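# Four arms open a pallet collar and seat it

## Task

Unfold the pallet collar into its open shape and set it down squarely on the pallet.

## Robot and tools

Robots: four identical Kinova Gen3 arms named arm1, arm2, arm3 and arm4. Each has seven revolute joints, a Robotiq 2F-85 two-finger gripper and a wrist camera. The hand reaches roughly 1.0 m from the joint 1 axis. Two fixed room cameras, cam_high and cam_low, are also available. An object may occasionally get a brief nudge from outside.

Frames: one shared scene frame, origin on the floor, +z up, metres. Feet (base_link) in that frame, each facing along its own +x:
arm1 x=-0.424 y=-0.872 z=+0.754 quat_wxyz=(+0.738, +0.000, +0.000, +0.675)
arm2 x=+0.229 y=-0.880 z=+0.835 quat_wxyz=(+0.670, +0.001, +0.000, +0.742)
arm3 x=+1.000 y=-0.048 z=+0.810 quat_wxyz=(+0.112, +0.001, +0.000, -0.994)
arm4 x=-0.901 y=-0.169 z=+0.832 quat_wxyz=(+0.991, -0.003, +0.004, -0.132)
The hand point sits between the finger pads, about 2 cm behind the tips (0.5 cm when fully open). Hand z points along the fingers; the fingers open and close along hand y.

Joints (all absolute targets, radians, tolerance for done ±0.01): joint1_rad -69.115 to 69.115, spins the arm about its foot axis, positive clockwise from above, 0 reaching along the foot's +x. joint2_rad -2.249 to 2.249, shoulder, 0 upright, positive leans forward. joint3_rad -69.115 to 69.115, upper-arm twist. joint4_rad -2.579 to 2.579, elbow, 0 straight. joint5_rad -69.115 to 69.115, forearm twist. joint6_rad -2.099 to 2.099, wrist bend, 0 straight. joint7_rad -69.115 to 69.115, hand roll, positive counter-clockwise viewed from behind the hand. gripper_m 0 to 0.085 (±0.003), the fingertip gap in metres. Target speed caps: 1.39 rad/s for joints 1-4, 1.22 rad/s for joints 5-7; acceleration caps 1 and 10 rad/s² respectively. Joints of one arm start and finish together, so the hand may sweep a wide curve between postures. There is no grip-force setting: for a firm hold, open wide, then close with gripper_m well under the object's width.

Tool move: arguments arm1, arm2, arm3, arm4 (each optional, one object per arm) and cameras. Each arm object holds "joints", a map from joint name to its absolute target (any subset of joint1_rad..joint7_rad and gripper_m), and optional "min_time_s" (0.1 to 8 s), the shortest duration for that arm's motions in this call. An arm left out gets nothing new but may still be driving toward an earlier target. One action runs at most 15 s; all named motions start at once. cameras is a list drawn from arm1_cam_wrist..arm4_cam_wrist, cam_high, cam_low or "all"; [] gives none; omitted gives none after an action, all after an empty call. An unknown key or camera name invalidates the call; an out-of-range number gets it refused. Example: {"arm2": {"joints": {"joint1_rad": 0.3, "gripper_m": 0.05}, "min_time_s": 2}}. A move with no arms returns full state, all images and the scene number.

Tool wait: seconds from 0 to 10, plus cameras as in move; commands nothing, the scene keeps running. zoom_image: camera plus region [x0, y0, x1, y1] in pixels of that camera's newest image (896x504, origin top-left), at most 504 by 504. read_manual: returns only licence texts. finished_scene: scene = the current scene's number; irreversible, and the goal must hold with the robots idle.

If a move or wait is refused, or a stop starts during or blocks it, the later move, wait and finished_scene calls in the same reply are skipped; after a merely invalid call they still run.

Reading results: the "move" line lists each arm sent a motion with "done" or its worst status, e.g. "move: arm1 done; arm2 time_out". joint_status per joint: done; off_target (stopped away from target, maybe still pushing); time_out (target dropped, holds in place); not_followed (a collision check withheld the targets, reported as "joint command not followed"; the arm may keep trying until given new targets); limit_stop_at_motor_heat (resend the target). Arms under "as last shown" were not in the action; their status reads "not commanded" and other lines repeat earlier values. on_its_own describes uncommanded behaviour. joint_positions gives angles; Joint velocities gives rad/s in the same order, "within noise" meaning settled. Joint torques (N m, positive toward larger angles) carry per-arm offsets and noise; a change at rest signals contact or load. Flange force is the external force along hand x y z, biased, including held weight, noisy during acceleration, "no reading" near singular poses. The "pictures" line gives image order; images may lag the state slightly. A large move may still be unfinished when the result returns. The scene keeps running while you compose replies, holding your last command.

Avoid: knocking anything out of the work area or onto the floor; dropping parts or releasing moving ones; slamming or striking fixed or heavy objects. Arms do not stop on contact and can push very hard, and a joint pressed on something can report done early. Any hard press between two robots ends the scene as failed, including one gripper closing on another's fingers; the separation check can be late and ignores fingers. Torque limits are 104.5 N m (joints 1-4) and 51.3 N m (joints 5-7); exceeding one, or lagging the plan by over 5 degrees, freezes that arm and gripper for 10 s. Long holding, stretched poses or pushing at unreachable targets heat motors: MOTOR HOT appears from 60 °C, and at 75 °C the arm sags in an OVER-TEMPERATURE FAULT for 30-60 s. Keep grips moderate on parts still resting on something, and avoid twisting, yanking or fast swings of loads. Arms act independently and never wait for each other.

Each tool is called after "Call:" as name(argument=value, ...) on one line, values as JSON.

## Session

Scene 1 is done. I'll look at scene 2's starting state.

Call:
move(cameras=["all"])

Call:
zoom_image(camera="cam_high", region=[320, 80, 640, 390])

Call:
zoom_image(camera="cam_low", region=[40, 200, 460, 470])

Scene clock: 0.00 s.
Joint torques (N m): no reading
Motor temperatures (°C): arm1=[31 31 26 29 38 33 43] | arm2=[27 32 28 27 34 36 39] | arm3=[28 39 27 31 36 40 36] | arm4=[26 38 25 24 34 41 34]
Flange force (N): no reading
Joint velocities: within noise
arm1.joint_positions: joint1_rad=+0.363 joint2_rad=-0.351 joint3_rad=-0.093 joint4_rad=+1.581 joint5_rad=-0.023 joint6_rad=+1.975 joint7_rad=+1.182 gripper_m=+0.085
arm1.joint_status: not commanded
arm1.hand: x=-0.3653 y=-0.7538 z=+1.2277 quat_wxyz=(+0.019, +0.401, -0.916, +0.027) (m; scene frame)
arm2.joint_positions: joint1_rad=+0.063 joint2_rad=-0.349 joint3_rad=-0.071 joint4_rad=+1.560 joint5_rad=-0.016 joint6_rad=+1.952 joint7_rad=+1.097 gripper_m=+0.085
arm2.joint_status: not commanded
arm2.hand: x=+0.2303 y=-0.7373 z=+1.3153 quat_wxyz=(+0.001, +0.568, -0.823, +0.011) (m; scene frame)
arm3.joint_positions: joint1_rad=-0.347 joint2_rad=-0.422 joint3_rad=-0.089 joint4_rad=+1.424 joint5_rad=-0.076 joint6_rad=+1.962 joint7_rad=+1.495 gripper_m=+0.085
arm3.joint_status: not commanded
arm3.hand: x=+0.8866 y=-0.1413 z=+1.3411 quat_wxyz=(-0.047, -0.949, -0.302, +0.075) (m; scene frame)
arm4.joint_positions: joint1_rad=-0.415 joint2_rad=-0.491 joint3_rad=-0.071 joint4_rad=+1.474 joint5_rad=+0.012 joint6_rad=+1.979 joint7_rad=+1.861 gripper_m=+0.085
arm4.joint_status: not commanded
arm4.hand: x=-0.7767 y=-0.1617 z=+1.3556 quat_wxyz=(-0.084, +0.246, -0.965, +0.026) (m; scene frame)
pictures: arm1_cam_wrist, arm2_cam_wrist, arm3_cam_wrist, arm4_cam_wrist, cam_high, cam_low

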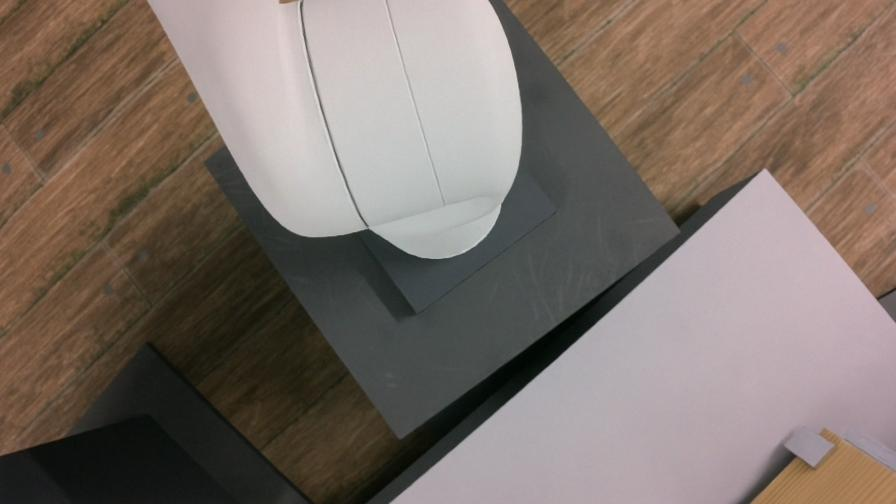

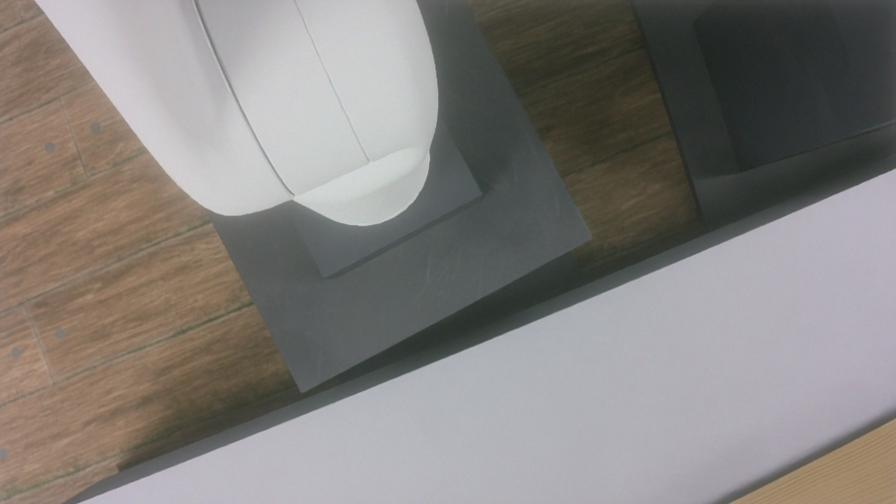

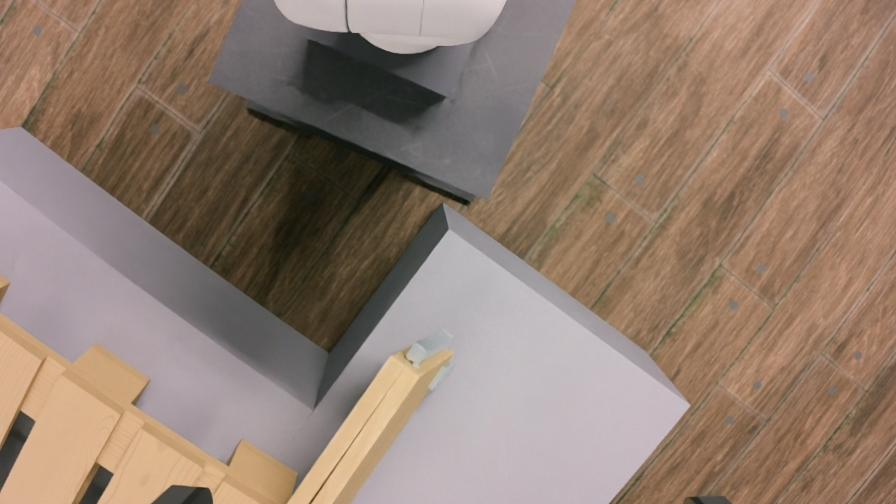

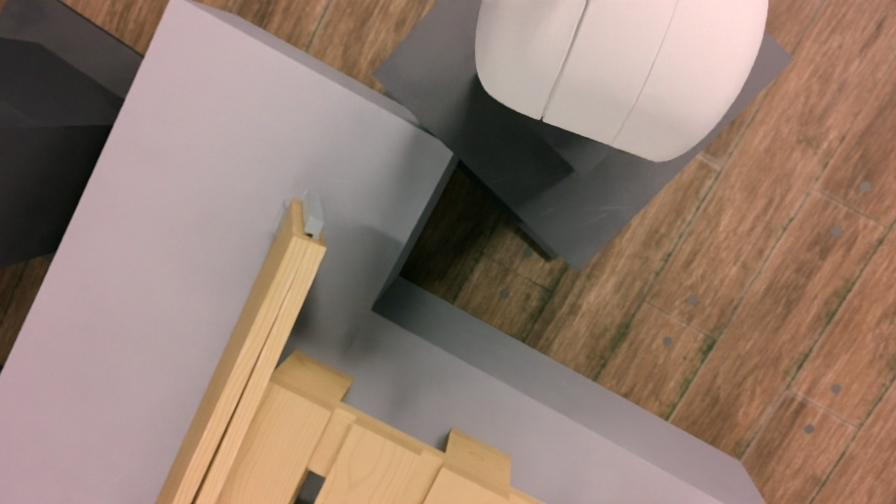

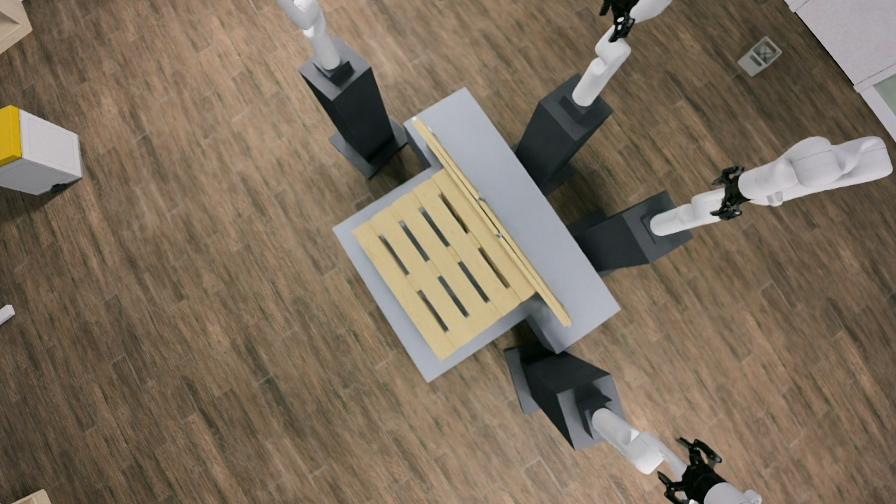

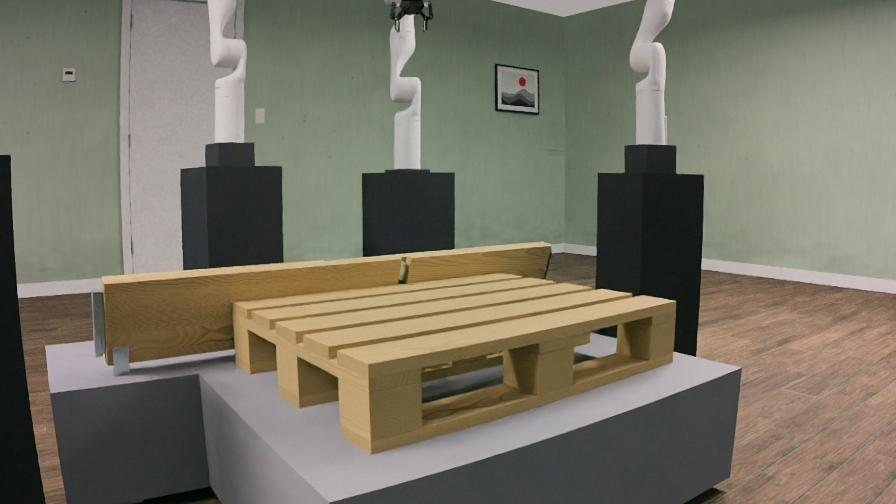

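Scaled by 1.575 from the camera's 896x504 image, which has a finer 1280x720 frame.

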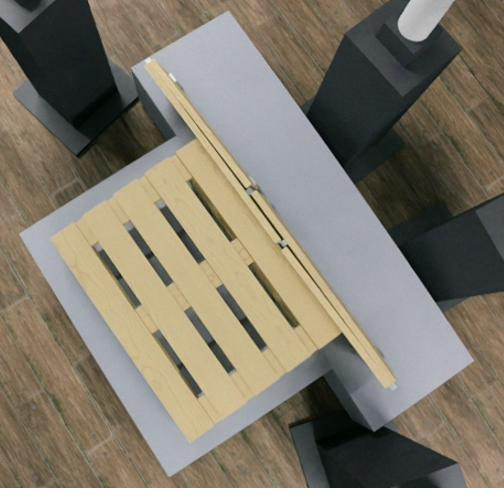

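Scaled by 1.200 from the camera's 896x504 image, which has a finer 1280x720 frame.

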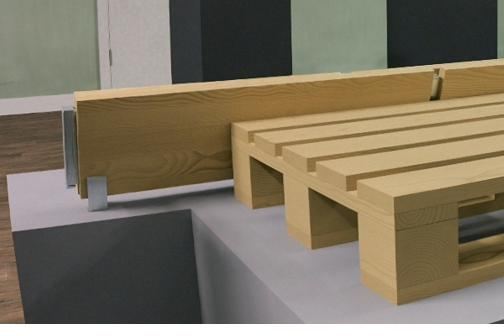

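Call:
move(arm1={"joints": {"joint1_rad": 0.303, "joint2_rad": -0.5616, "joint3_rad": 0, "joint4_rad": 2.0627, "joint5_rad": 0, "joint6_rad": 1.0989, "joint7_rad": 1.5708}, "min_time_s": 2.5}, arm2={"joints": {"joint1_rad": -0.2558, "joint2_rad": 1.2966, "joint3_rad": 0, "joint4_rad": 1.2631, "joint5_rad": 0, "joint6_rad": 0.5819, "joint7_rad": 2.7839}, "min_time_s": 3}, arm3={"joints": {"joint1_rad": 0.172, "joint2_rad": -0.48, "joint3_rad": 0, "joint4_rad": 1.504, "joint5_rad": 0, "joint6_rad": 1.456, "joint7_rad": 1.5708}, "min_time_s": 2}, arm4={"joints": {"joint1_rad": -0.337, "joint2_rad": -0.458, "joint3_rad": 0, "joint4_rad": 1.502, "joint5_rad": 0, "joint6_rad": 1.436, "joint7_rad": 1.5708}, "min_time_s": 2}, cameras=["arm1_cam_wrist", "arm2_cam_wrist", "arm3_cam_wrist", "arm4_cam_wrist"])

Scene clock: 71.73 s.
Joint torques (N m): arm1=[-0.55 -1.82 -1.68 -10.53 0.31 -1.52 0.37] | arm2=[0.64 -22.47 0.23 -5.78 0.28 -0.31 -0.35] | arm3=[-0.69 -0.8 -0.3 -10.14 0.49 -1.64 -0.04] | arm4=[0.27 -0.36 -1.16 -9.57 -0.15 -1.43 -0.05]
Motor temperatures (°C): arm1=[31 31 26 29 38 33 43] | arm2=[27 31 28 28 34 36 39] | arm3=[28 37 27 31 36 40 36] | arm4=[26 36 25 25 34 41 34]
Flange force (N): arm1=[-4.9 -4.0 2.7] | arm2=[0.9 5.5 -5.7] | arm3=[0.3 0.3 2.2] | arm4=[0.7 -3.6 0.5]
move: arm1 done; arm2 done; arm3 done; arm4 done
Joint velocities: within noise
arm1.joint_positions: joint1_rad=+0.303 joint2_rad=-0.562 joint3_rad=+0.000 joint4_rad=+2.063 joint5_rad=+0.000 joint6_rad=+1.099 joint7_rad=+1.571 gripper_m=+0.085
arm1.joint_status: all done
arm1.hand: x=-0.3049 y=-0.6503 z=+1.1495 quat_wxyz=(-0.222, +0.536, -0.801, -0.149) (m; scene frame)
arm2.joint_positions: joint1_rad=-0.256 joint2_rad=+1.297 joint3_rad=+0.000 joint4_rad=+1.263 joint5_rad=+0.000 joint6_rad=+0.582 joint7_rad=+2.784 gripper_m=+0.085
arm2.joint_status: all done
arm2.hand: x=+0.0494 y=-0.3301 z=+0.6614 quat_wxyz=(-0.001, +1.000, +0.000, -0.001) (m; scene frame)
arm3.joint_positions: joint1_rad=+0.172 joint2_rad=-0.480 joint3_rad=+0.000 joint4_rad=+1.504 joint5_rad=+0.000 joint6_rad=+1.456 joint7_rad=+1.571 gripper_m=+0.085
arm3.joint_status: all done
arm3.hand: x=+0.7327 y=-0.0367 z=+1.3850 quat_wxyz=(-0.009, -0.946, -0.025, +0.324) (m; scene frame)
arm4.joint_positions: joint1_rad=-0.337 joint2_rad=-0.458 joint3_rad=+0.000 joint4_rad=+1.502 joint5_rad=+0.000 joint6_rad=+1.436 joint7_rad=+1.571 gripper_m=+0.085
arm4.joint_status: all done
arm4.hand: x=-0.6181 y=-0.1717 z=+1.4045 quat_wxyz=(-0.320, +0.034, -0.947, -0.010) (m; scene frame)
pictures: arm1_cam_wrist, arm2_cam_wrist, arm3_cam_wrist, arm4_cam_wrist

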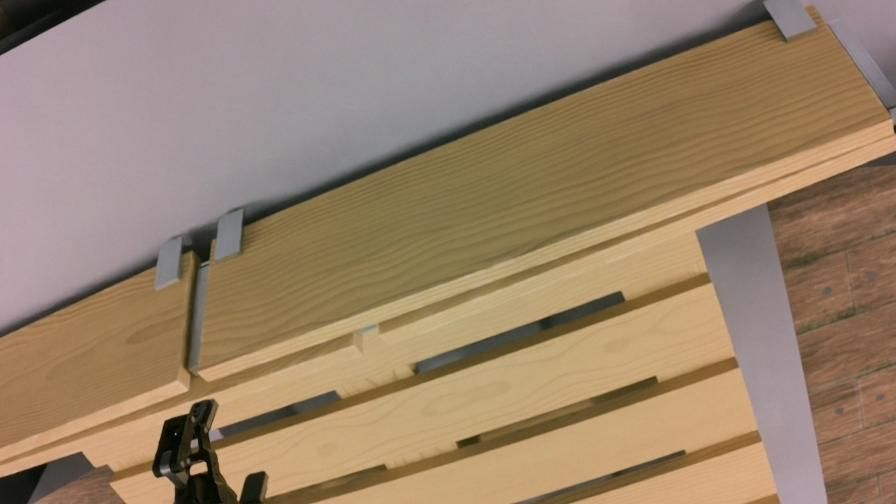

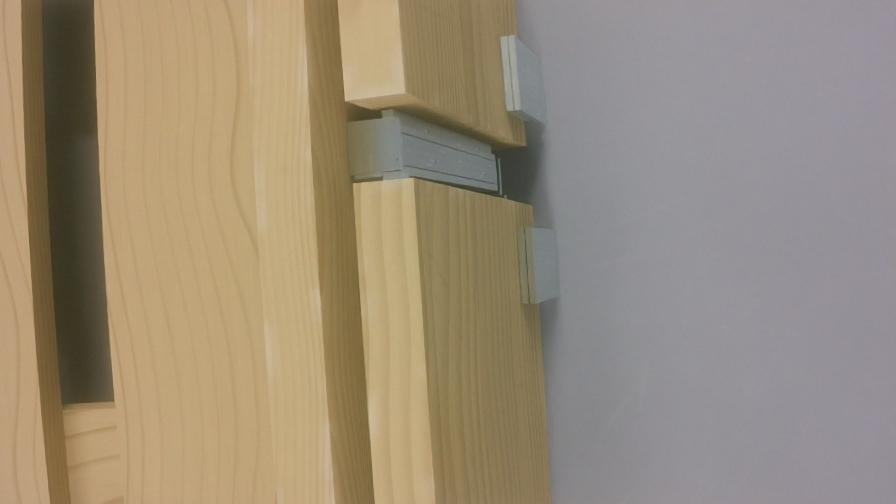

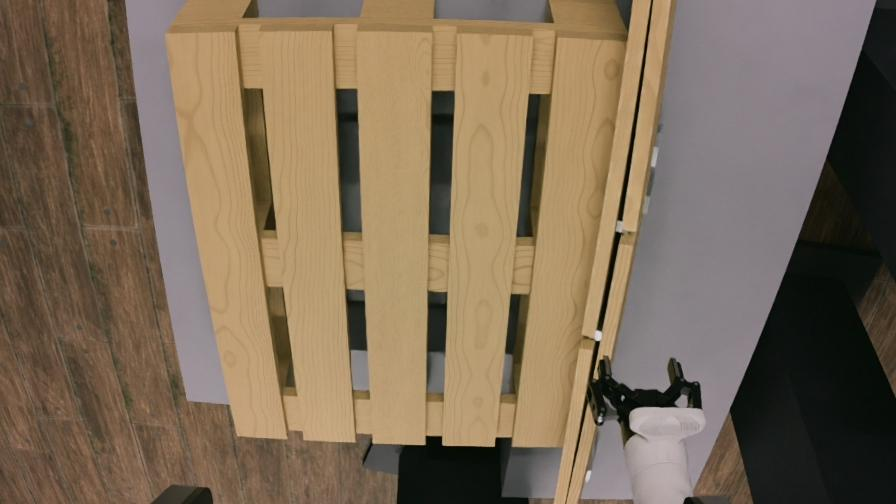

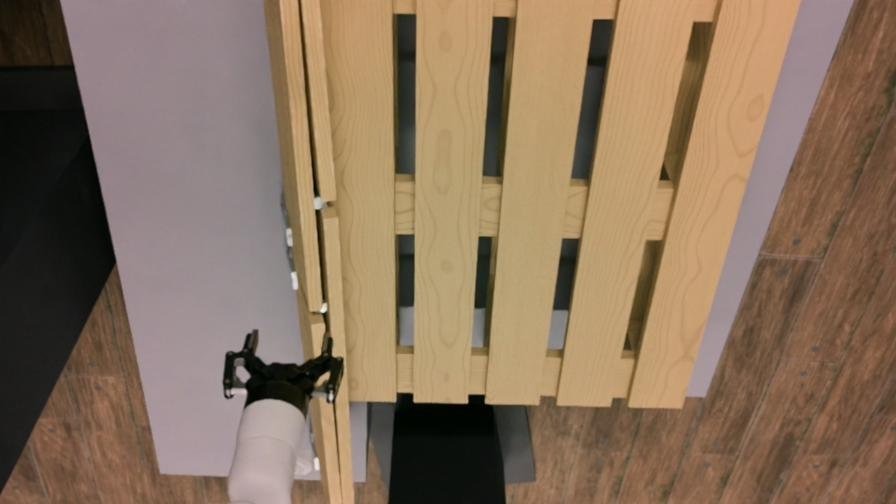

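Call:
move(arm2={"joints": {"joint1_rad": 0.14, "joint2_rad": -0.5616, "joint4_rad": 2.0627, "joint6_rad": 1.0989, "joint7_rad": 1.5708, "gripper_m": 0.02}, "min_time_s": 2.5}, arm3={"joints": {"joint1_rad": -0.5195, "joint2_rad": 0.8478, "joint4_rad": 2.1682, "joint6_rad": 0.1256, "joint7_rad": 0.8719, "gripper_m": 0.06}, "min_time_s": 2.5}, arm4={"joints": {"joint1_rad": 0.2531, "joint2_rad": 0.9083, "joint4_rad": 2.2514, "joint6_rad": -0.0181, "joint7_rad": 2.1337, "gripper_m": 0.06}, "min_time_s": 2.5}, cameras=["arm1_cam_wrist", "arm2_cam_wrist", "arm3_cam_wrist", "arm4_cam_wrist"])

Call:
zoom_image(camera="arm3_cam_wrist", region=[330, 254, 580, 504])

Call:
zoom_image(camera="arm4_cam_wrist", region=[330, 254, 580, 504])

Scene clock: 171.63 s.
Joint torques (N m): arm1=[-0.58 -1.84 -1.67 -10.56 0.24 -1.53 0.39] | arm2=[0.65 1.57 -0.6 -11.22 0.23 -1.71 -0.35] | arm3=[-0.71 -16.21 0.22 -1.88 0.49 0.11 -0.02] | arm4=[0.36 -15.6 -0.59 0.38 -0.2 0.35 -0.04]
Motor temperatures (°C): arm1=[31 30 26 29 38 33 43] | arm2=[27 33 28 27 34 36 39] | arm3=[28 35 27 31 36 40 35] | arm4=[26 34 25 25 34 41 34]
Flange force (N): arm1=[-4.9 -3.9 2.8] | arm2=[4.5 -2.5 -0.6] | arm3=[1.4 -2.8 -0.8] | arm4=[0.3 0.6 -0.5]
move: arm2 done; arm3 done; arm4 done
Joint velocities: within noise
arm1: as last shown
arm2.joint_positions: joint1_rad=+0.140 joint2_rad=-0.562 joint3_rad=+0.000 joint4_rad=+2.063 joint5_rad=+0.000 joint6_rad=+1.099 joint7_rad=+1.571 gripper_m=+0.020
arm2.joint_status: all done
arm2.hand: x=+0.2641 y=-0.6321 z=+1.2317 quat_wxyz=(-0.193, +0.668, -0.694, -0.187) (m; scene frame)
arm3.joint_positions: joint1_rad=-0.520 joint2_rad=+0.848 joint3_rad=+0.000 joint4_rad=+2.168 joint5_rad=+0.000 joint6_rad=+0.126 joint7_rad=+0.872 gripper_m=+0.060
arm3.joint_status: all done
arm3.hand: x=+0.7225 y=-0.2702 z=+0.7494 quat_wxyz=(+0.000, -1.000, -0.023, -0.001) (m; scene frame)
arm4.joint_positions: joint1_rad=+0.253 joint2_rad=+0.908 joint3_rad=+0.000 joint4_rad=+2.251 joint5_rad=+0.000 joint6_rad=-0.018 joint7_rad=+2.134 gripper_m=+0.060
arm4.joint_status: all done
arm4.hand: x=-0.6313 y=-0.3527 z=+0.7487 quat_wxyz=(+0.005, +0.022, -1.000, +0.002) (m; scene frame)
pictures: arm1_cam_wrist, arm2_cam_wrist, arm3_cam_wrist, arm4_cam_wrist

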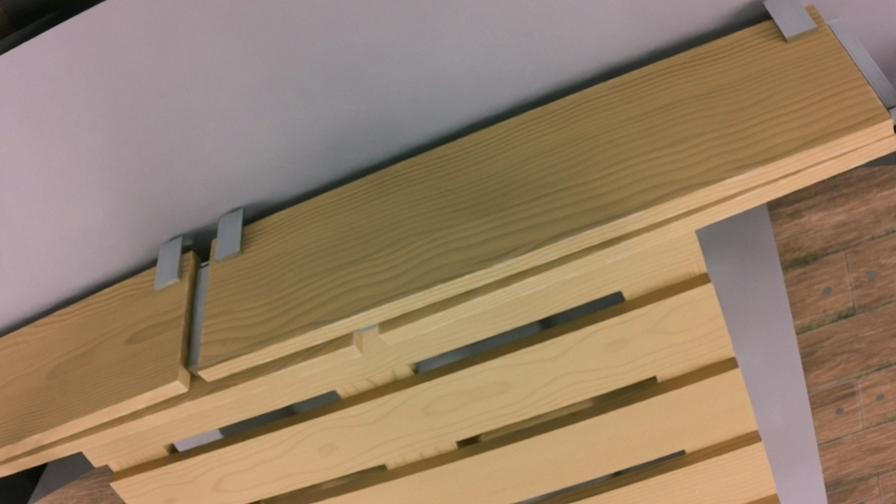

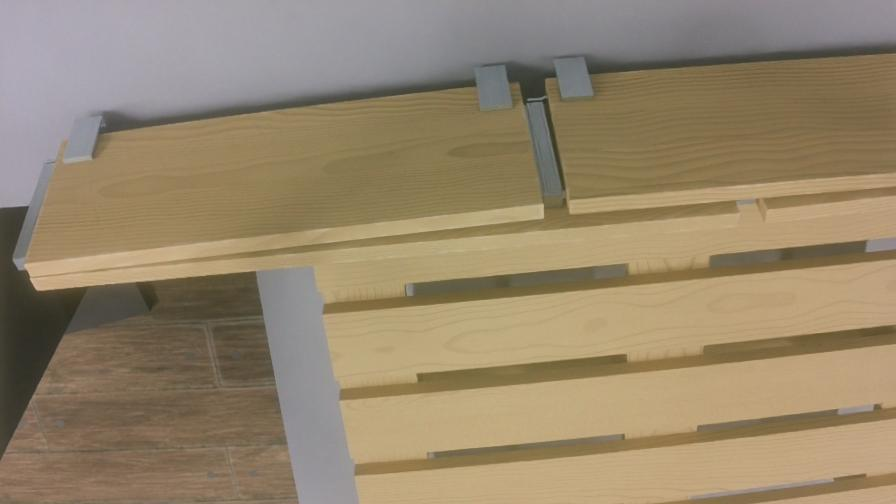

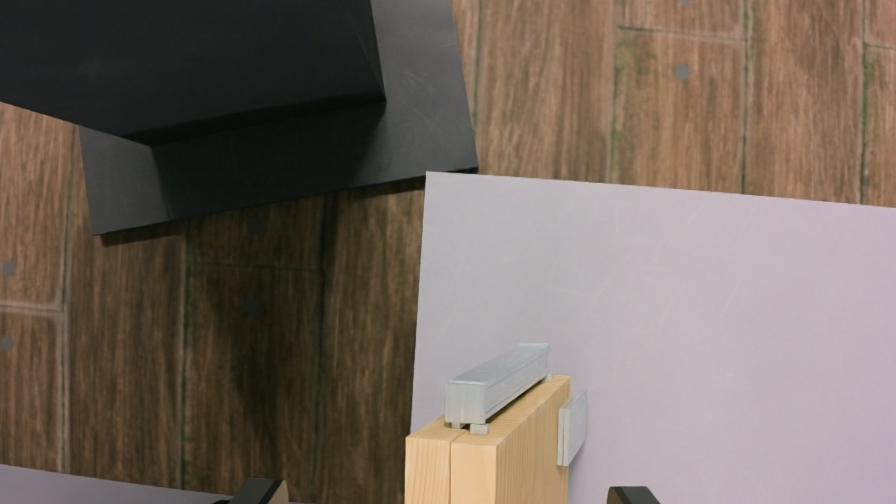

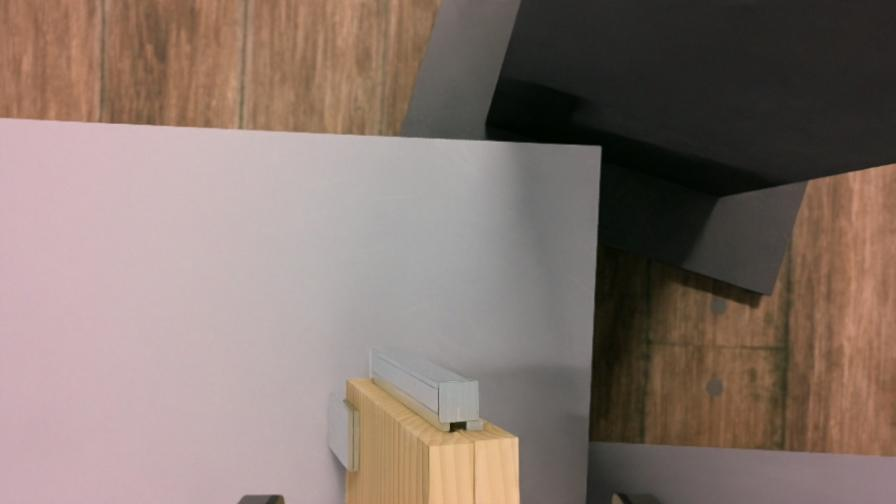

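Scaled by 2.016 from the camera's 896x504 image, which has a finer 1280x720 frame.

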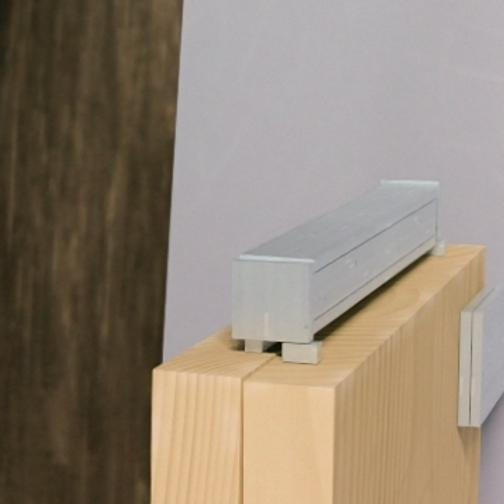

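Scaled by 2.016 from the camera's 896x504 image, which has a finer 1280x720 frame.

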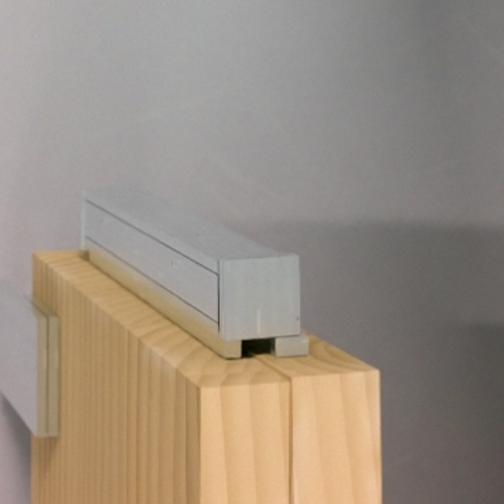

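Call:
move(arm3={"joints": {"joint1_rad": -0.5343, "joint2_rad": 1.3583, "joint4_rad": 1.9168, "joint6_rad": -0.1335, "joint7_rad": 0.8631, "gripper_m": 0.044}, "min_time_s": 2}, arm4={"joints": {"joint1_rad": 0.2367, "joint2_rad": 1.4300, "joint4_rad": 1.9772, "joint6_rad": -0.2656, "joint7_rad": 2.1233, "gripper_m": 0.044}, "min_time_s": 2}, cameras=["arm3_cam_wrist", "arm4_cam_wrist"])

Scene clock: 289.30 s.
Joint torques (N m): arm1=[-0.6 -1.85 -1.65 -10.61 0.27 -1.56 0.4] | arm2=[0.66 1.56 -0.65 -11.08 0.25 -1.75 -0.38] | arm3=[-0.7 -18.38 0.36 0.46 0.51 0.13 -0.02] | arm4=[0.43 -17.37 -0.47 2.56 -0.19 0.34 -0.04]
Motor temperatures (°C): arm1=[31 30 26 29 38 33 43] | arm2=[27 31 28 27 33 36 39] | arm3=[28 34 27 31 36 40 35] | arm4=[26 34 25 24 34 41 34]
Flange force (N): arm1=[-4.7 -3.7 2.8] | arm2=[4.1 -2.8 -1.1] | arm3=[1.4 -2.3 -2.4] | arm4=[0.4 0.2 -1.1]
move: arm3 done; arm4 done
Joint velocities: within noise
arm1, arm2: as last shown
arm3.joint_positions: joint1_rad=-0.534 joint2_rad=+1.358 joint3_rad=+0.000 joint4_rad=+1.917 joint5_rad=+0.000 joint6_rad=-0.134 joint7_rad=+0.863 gripper_m=+0.044
arm3.joint_status: all done
arm3.hand: x=+0.7156 y=-0.2844 z=+0.5600 quat_wxyz=(+0.000, -1.000, -0.026, -0.001) (m; scene frame)
arm4.joint_positions: joint1_rad=+0.237 joint2_rad=+1.430 joint3_rad=+0.000 joint4_rad=+1.977 joint5_rad=+0.000 joint6_rad=-0.266 joint7_rad=+2.123 gripper_m=+0.044
arm4.joint_status: all done
arm4.hand: x=-0.6231 y=-0.3529 z=+0.5599 quat_wxyz=(+0.005, +0.025, -1.000, +0.002) (m; scene frame)
pictures: arm3_cam_wrist, arm4_cam_wrist

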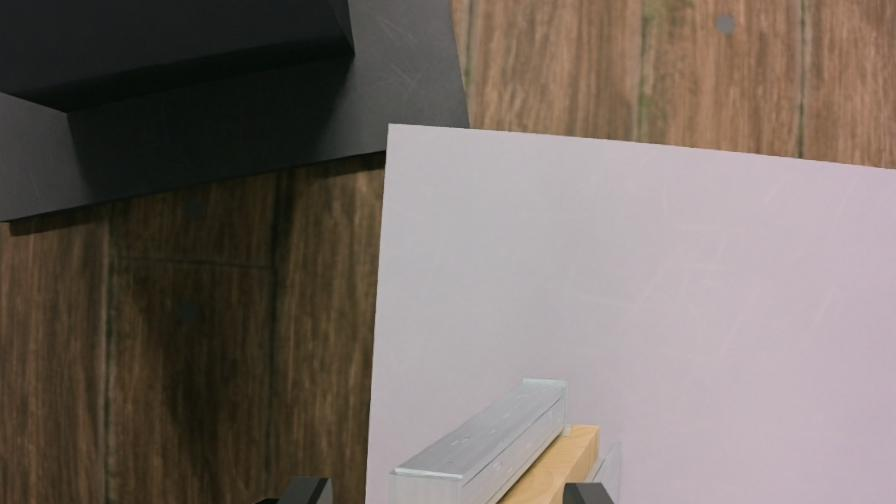

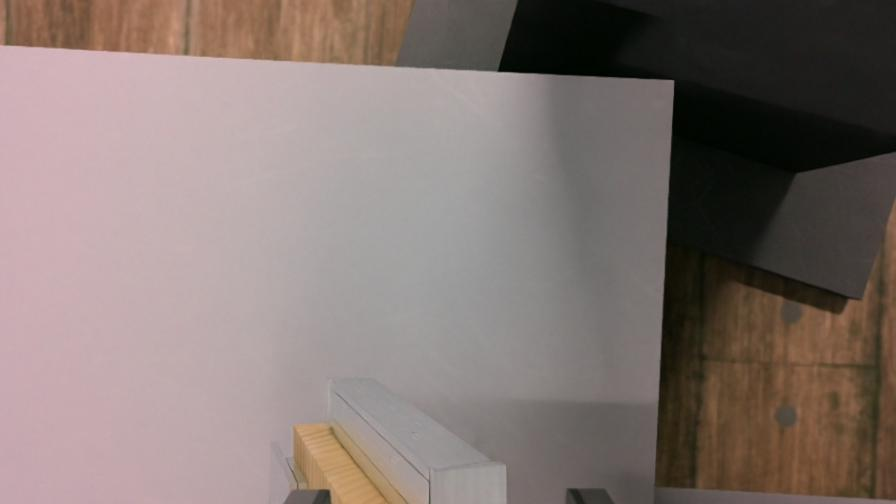

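Call:
move(arm3={"joints": {"joint2_rad": 1.5962, "joint4_rad": 1.7089, "joint6_rad": -0.1635}, "min_time_s": 2}, arm4={"joints": {"joint2_rad": 1.6650, "joint4_rad": 1.7497, "joint6_rad": -0.2731}, "min_time_s": 2}, cameras=["arm3_cam_wrist", "arm4_cam_wrist"])

Scene clock: 304.40 s.
Joint torques (N m): arm1=[-0.53 -1.86 -1.65 -10.58 0.29 -1.55 0.43] | arm2=[0.59 1.62 -0.58 -11.15 0.21 -1.71 -0.38] | arm3=[-0.69 -18.6 0.38 0.78 0.49 0.09 -0.04] | arm4=[0.42 -17.4 -0.5 2.63 -0.19 0.33 -0.03]
Motor temperatures (°C): arm1=[31 30 26 29 38 33 43] | arm2=[27 31 28 27 33 36 39] | arm3=[28 34 27 31 36 40 35] | arm4=[26 34 25 24 34 41 34]
Flange force (N): arm1=[-4.9 -3.7 2.8] | arm2=[4.4 -2.5 -0.9] | arm3=[1.1 -2.0 -2.7] | arm4=[0.4 0.1 -1.1]
move: arm3 done; arm4 done
Joint velocities: within noise
arm1, arm2: as last shown
arm3.joint_positions: joint1_rad=-0.534 joint2_rad=+1.596 joint3_rad=+0.000 joint4_rad=+1.709 joint5_rad=+0.000 joint6_rad=-0.163 joint7_rad=+0.863 gripper_m=+0.044
arm3.joint_status: all done
arm3.hand: x=+0.7158 y=-0.2845 z=+0.4620 quat_wxyz=(+0.000, -1.000, -0.026, -0.001) (m; scene frame)
arm4.joint_positions: joint1_rad=+0.237 joint2_rad=+1.665 joint3_rad=+0.000 joint4_rad=+1.750 joint5_rad=+0.000 joint6_rad=-0.273 joint7_rad=+2.123 gripper_m=+0.044
arm4.joint_status: all done
arm4.hand: x=-0.6240 y=-0.3533 z=+0.4619 quat_wxyz=(+0.005, +0.025, -1.000, +0.002) (m; scene frame)
pictures: arm3_cam_wrist, arm4_cam_wrist

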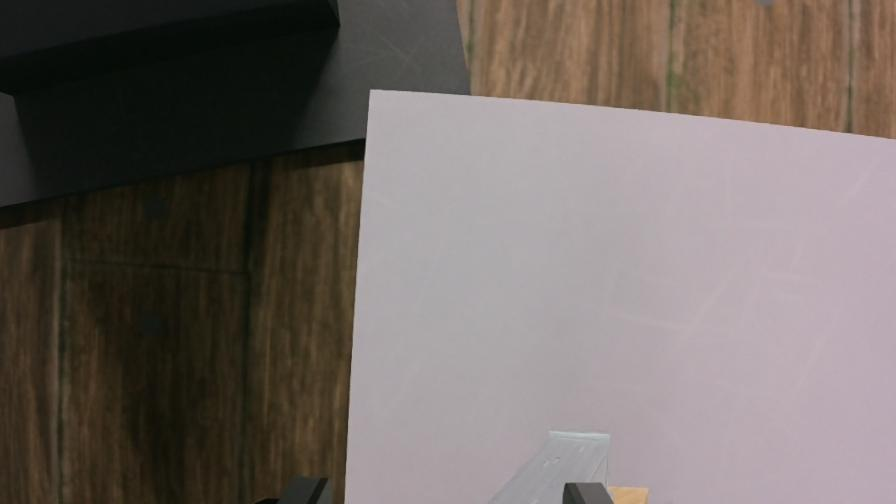

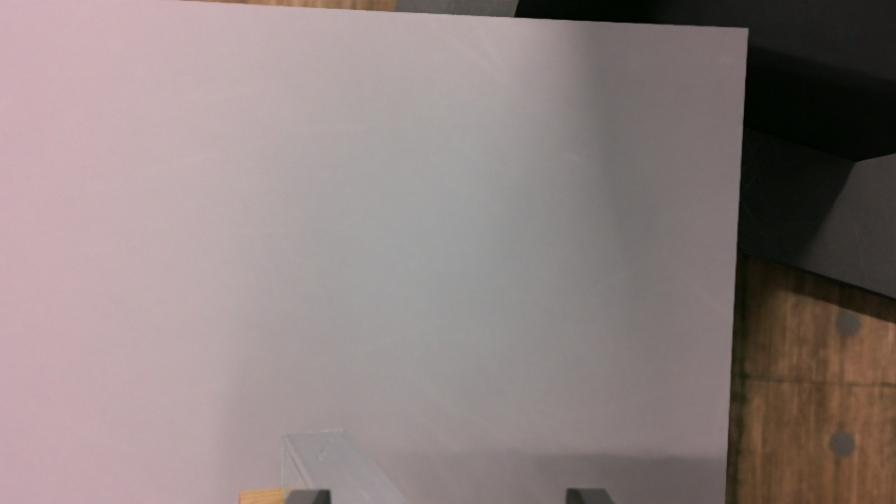

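Call:
move(arm3={"joints": {"joint1_rad": -0.6297, "joint2_rad": 1.5879, "joint4_rad": 1.6145, "joint6_rad": -0.0608, "joint7_rad": 0.7677}, "min_time_s": 4}, arm4={"joints": {"joint1_rad": 0.3547, "joint2_rad": 1.6483, "joint4_rad": 1.6642, "joint6_rad": -0.1709, "joint7_rad": 2.2413}, "min_time_s": 4}, cameras=["arm1_cam_wrist", "arm2_cam_wrist", "arm3_cam_wrist", "arm4_cam_wrist"])

Scene clock: 330.13 s.
Joint torques (N m): arm1=[-0.62 -1.84 -1.67 -10.6 0.26 -1.57 0.4] | arm2=[0.65 1.53 -0.5 -11.19 0.23 -1.72 -0.34] | arm3=[-0.71 -19.44 0.37 -0.19 0.5 0.11 -0.05] | arm4=[0.43 -18.37 -0.48 1.81 -0.19 0.32 0]
Motor temperatures (°C): arm1=[31 30 26 29 38 33 43] | arm2=[27 30 28 27 33 36 39] | arm3=[28 34 27 30 36 40 35] | arm4=[26 35 25 24 34 40 34]
Flange force (N): arm1=[-4.8 -3.8 2.7] | arm2=[4.3 -2.1 -0.7] | arm3=[1.1 -2.5 -3.0] | arm4=[0.1 0.2 -0.8]
move: arm3 done; arm4 done
Joint velocities: within noise
arm1, arm2: as last shown
arm3.joint_positions: joint1_rad=-0.630 joint2_rad=+1.588 joint3_rad=+0.000 joint4_rad=+1.615 joint5_rad=+0.000 joint6_rad=-0.061 joint7_rad=+0.768 gripper_m=+0.044
arm3.joint_status: all done
arm3.hand: x=+0.7185 y=-0.3348 z=+0.4619 quat_wxyz=(+0.000, -1.000, -0.026, -0.001) (m; scene frame)
arm4.joint_positions: joint1_rad=+0.355 joint2_rad=+1.648 joint3_rad=+0.000 joint4_rad=+1.664 joint5_rad=+0.000 joint6_rad=-0.171 joint7_rad=+2.241 gripper_m=+0.044
arm4.joint_status: all done
arm4.hand: x=-0.6214 y=-0.4037 z=+0.4620 quat_wxyz=(+0.005, +0.025, -1.000, +0.002) (m; scene frame)
pictures: arm1_cam_wrist, arm2_cam_wrist, arm3_cam_wrist, arm4_cam_wrist

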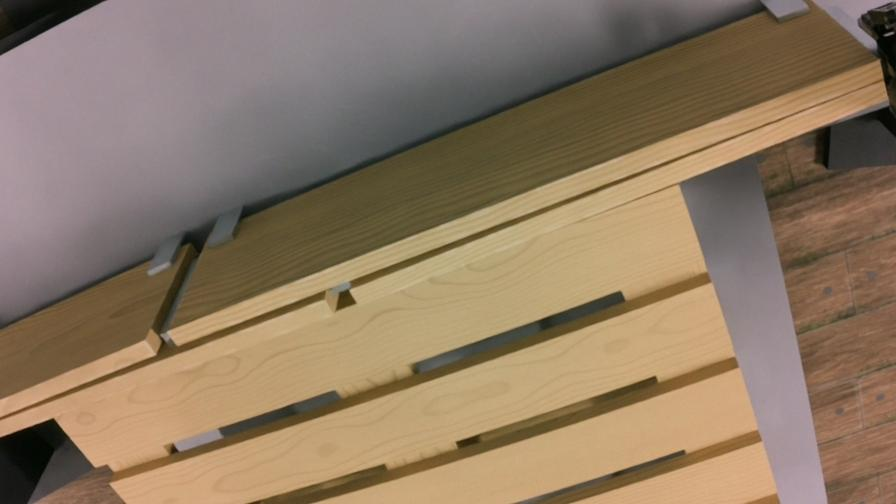

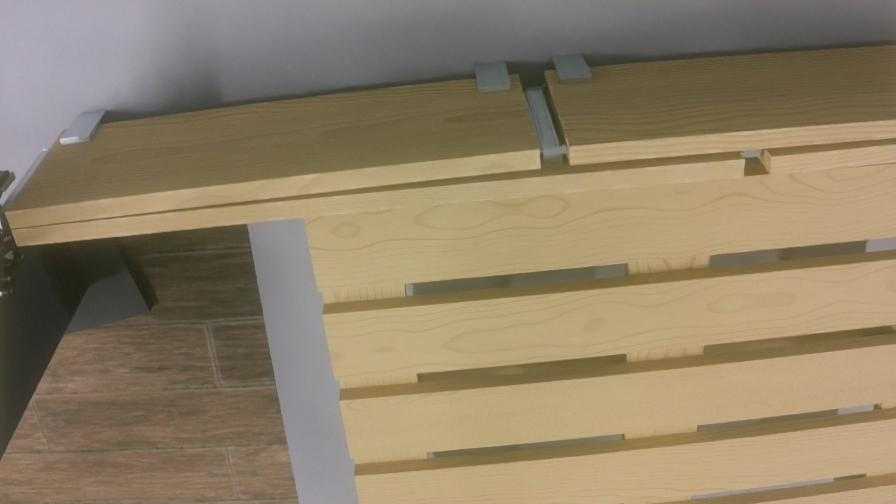

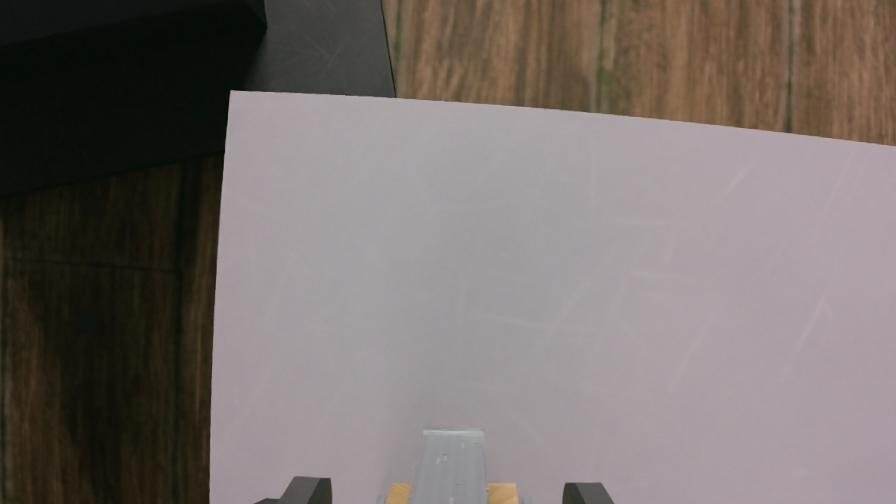

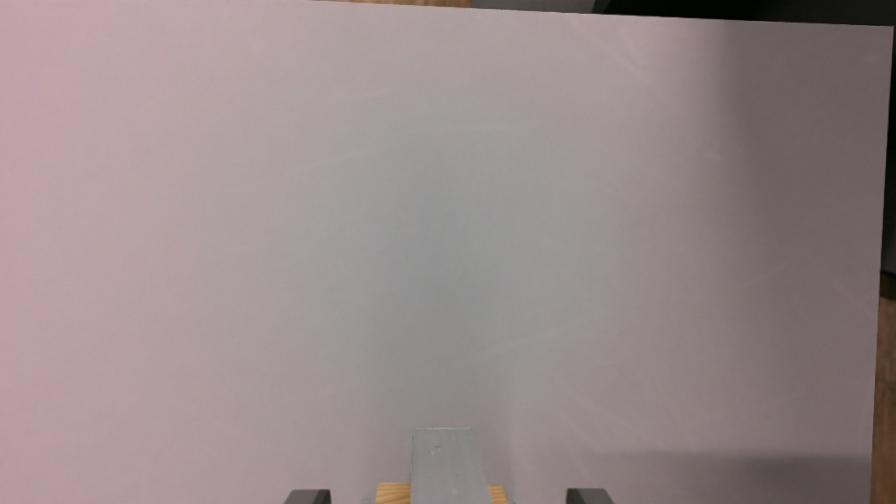

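Call:
move(arm3={"joints": {"gripper_m": 0.006}}, arm4={"joints": {"gripper_m": 0.006}})

Call:
move(arm3={"joints": {"joint2_rad": 1.5162, "joint4_rad": 1.6841, "joint6_rad": -0.0587}, "min_time_s": 2.2}, arm4={"joints": {"joint2_rad": 1.5773, "joint4_rad": 1.7391, "joint6_rad": -0.1748}, "min_time_s": 2.2}, cameras=["arm1_cam_wrist", "arm2_cam_wrist"])

Scene clock: 374.80 s.
Joint torques (N m): arm1=[-0.51 -1.82 -1.62 -10.57 0.24 -1.55 0.37] | arm2=[0.61 1.53 -0.58 -11.21 0.27 -1.72 -0.36] | arm3=[-1.01 -21.67 0.2 0.63 0.52 0.51 -0.02] | arm4=[-1.39 -14.52 -3.92 0.06 0.19 0.11 0.05]
Motor temperatures (°C): arm1=[31 30 26 29 38 33 43] | arm2=[27 30 28 27 33 36 39] | arm3=[28 35 27 30 36 40 35] | arm4=[26 36 25 24 34 40 34]
Flange force (N): arm1=[-4.8 -3.8 2.7] | arm2=[4.4 -2.5 -0.6] | arm3=[0.0 -2.3 4.3] | arm4=[5.0 -1.8 -14.4]
move: arm3 off_target; arm4 off_target
Joint velocities: within noise
arm1, arm2: as last shown
arm3.joint_positions: joint1_rad=-0.630 joint2_rad=+1.588 joint3_rad=+0.000 joint4_rad=+1.614 joint5_rad=+0.000 joint6_rad=-0.061 joint7_rad=+0.768 gripper_m=+0.016
arm3.joint_status: gripper_m off_target (ended at +0.016, target +0.006)
arm3.hand: x=+0.7185 y=-0.3349 z=+0.4619 quat_wxyz=(+0.000, -1.000, -0.026, -0.001) (m; scene frame)
arm4.joint_positions: joint1_rad=+0.355 joint2_rad=+1.648 joint3_rad=+0.000 joint4_rad=+1.664 joint5_rad=+0.000 joint6_rad=-0.171 joint7_rad=+2.241 gripper_m=+0.016
arm4.joint_status: gripper_m off_target (ended at +0.016, target +0.006)
arm4.hand: x=-0.6214 y=-0.4037 z=+0.4620 quat_wxyz=(+0.005, +0.025, -1.000, +0.002) (m; scene frame)
pictures: none

Scene clock: 377.30 s.
Joint torques (N m): arm1=[-0.49 -1.86 -1.65 -10.65 0.27 -1.54 0.38] | arm2=[0.61 1.6 -0.56 -11.13 0.24 -1.76 -0.4] | arm3=[-2.77 -28.2 -1.92 2.87 0.59 1.09 0] | arm4=[2.2 -27.1 2.34 6.61 -0.29 1.53 0.03]
Motor temperatures (°C): arm1=[31 30 26 29 38 33 43] | arm2=[27 30 28 27 33 36 39] | arm3=[28 36 27 30 36 40 35] | arm4=[26 36 25 24 34 40 34]
Flange force (N): arm1=[-4.7 -3.9 3.0] | arm2=[4.3 -2.5 -1.0] | arm3=[-6.2 -2.5 25.1] | arm4=[-7.3 0.2 31.2]
move: arm3 done; arm4 done
Joint velocities: within noise
arm1, arm2: as last shown
arm3.joint_positions: joint1_rad=-0.630 joint2_rad=+1.516 joint3_rad=+0.000 joint4_rad=+1.684 joint5_rad=+0.000 joint6_rad=-0.059 joint7_rad=+0.768 gripper_m=+0.016
arm3.joint_status: all done
arm3.hand: x=+0.7184 y=-0.3349 z=+0.4920 quat_wxyz=(+0.000, -1.000, -0.026, -0.001) (m; scene frame)
arm4.joint_positions: joint1_rad=+0.355 joint2_rad=+1.577 joint3_rad=+0.000 joint4_rad=+1.739 joint5_rad=+0.000 joint6_rad=-0.175 joint7_rad=+2.241 gripper_m=+0.016
arm4.joint_status: all done
arm4.hand: x=-0.6211 y=-0.4036 z=+0.4920 quat_wxyz=(+0.005, +0.025, -1.000, +0.002) (m; scene frame)
pictures: arm1_cam_wrist, arm2_cam_wrist

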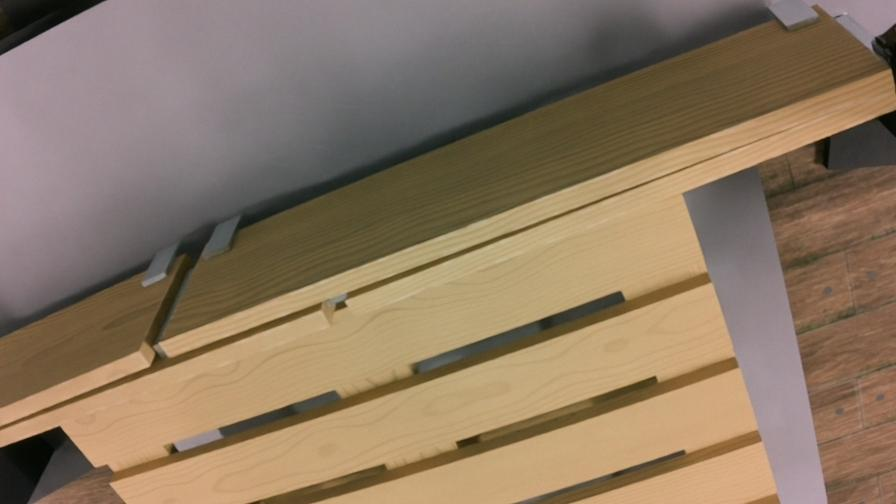

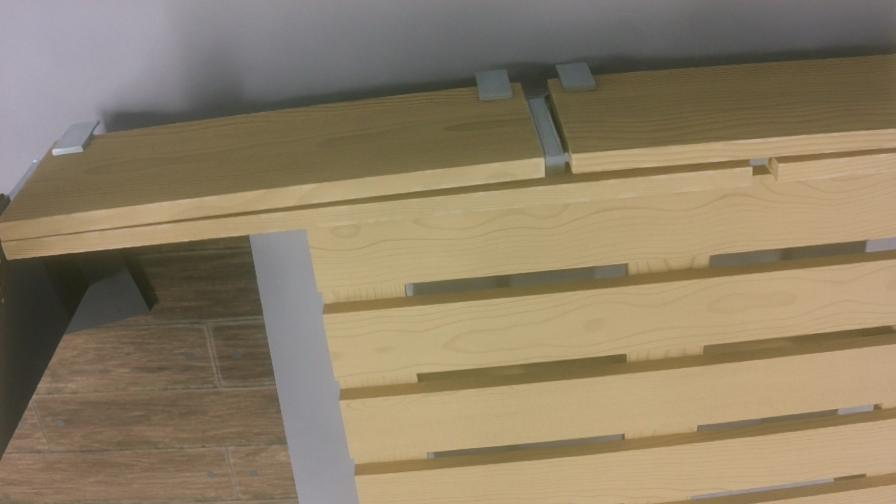

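Lift is stable. Next: shift toward −y while compressing slightly and rotating both posts clockwise to start the opening.

Call:
move(arm3={"joints": {"joint1_rad": -0.6870, "joint2_rad": 1.5152, "joint4_rad": 1.5866, "joint6_rad": 0.0398, "joint7_rad": 0.6204}, "min_time_s": 3.5}, arm4={"joints": {"joint1_rad": 0.4277, "joint2_rad": 1.5680, "joint4_rad": 1.6496, "joint6_rad": -0.0760, "joint7_rad": 2.2243}, "min_time_s": 3.5}, cameras=["arm1_cam_wrist", "arm2_cam_wrist"])

Scene clock: 389.77 s.
Joint torques (N m): arm1=[-0.59 -1.79 -1.64 -10.58 0.29 -1.56 0.38] | arm2=[0.62 1.57 -0.56 -11.16 0.2 -1.71 -0.34] | arm3=[0.18 -32.95 1.83 -1.97 0.08 -0.52 -0.37] | arm4=[1.27 -32.38 -0.21 1.14 -0.82 0.14 -0.74]
Motor temperatures (°C): arm1=[31 30 26 29 38 33 43] | arm2=[27 30 28 27 33 36 39] | arm3=[28 36 27 30 36 40 35] | arm4=[26 37 25 24 34 40 34]
Flange force (N): arm1=[-4.7 -3.7 2.6] | arm2=[4.3 -2.3 -0.8] | arm3=[1.6 -1.9 25.2] | arm4=[0.7 1.4 30.7]
move: arm3 done; arm4 done
Joint velocities: within noise
arm1, arm2: as last shown
arm3.joint_positions: joint1_rad=-0.687 joint2_rad=+1.515 joint3_rad=+0.000 joint4_rad=+1.587 joint5_rad=+0.000 joint6_rad=+0.040 joint7_rad=+0.620 gripper_m=+0.016
arm3.joint_status: all done
arm3.hand: x=+0.7163 y=-0.3751 z=+0.4922 quat_wxyz=(+0.000, -1.000, +0.019, -0.001) (m; scene frame)
arm4.joint_positions: joint1_rad=+0.428 joint2_rad=+1.568 joint3_rad=+0.000 joint4_rad=+1.650 joint5_rad=+0.000 joint6_rad=-0.076 joint7_rad=+2.224 gripper_m=+0.016
arm4.joint_status: all done
arm4.hand: x=-0.6152 y=-0.4433 z=+0.4922 quat_wxyz=(+0.005, -0.020, -1.000, +0.002) (m; scene frame)
pictures: arm1_cam_wrist, arm2_cam_wrist

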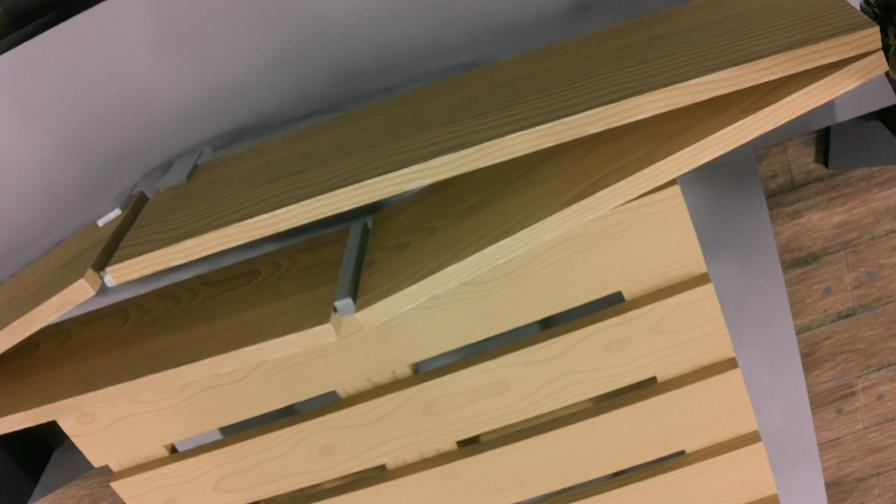

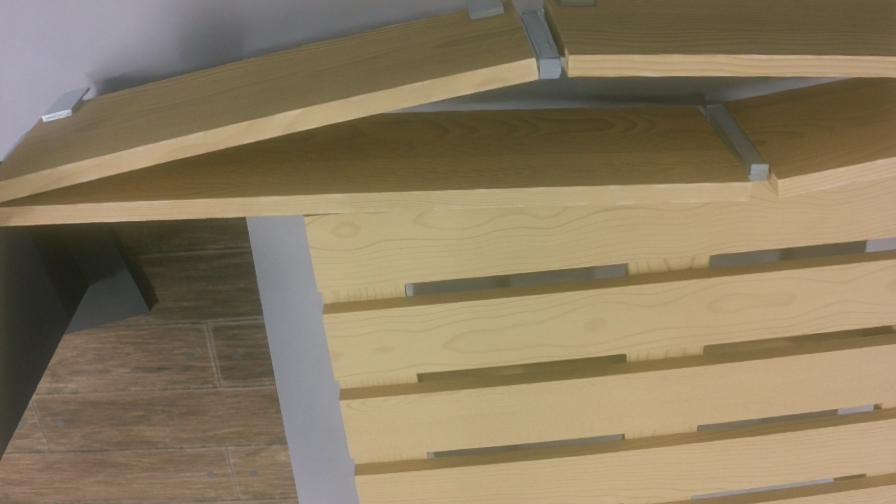

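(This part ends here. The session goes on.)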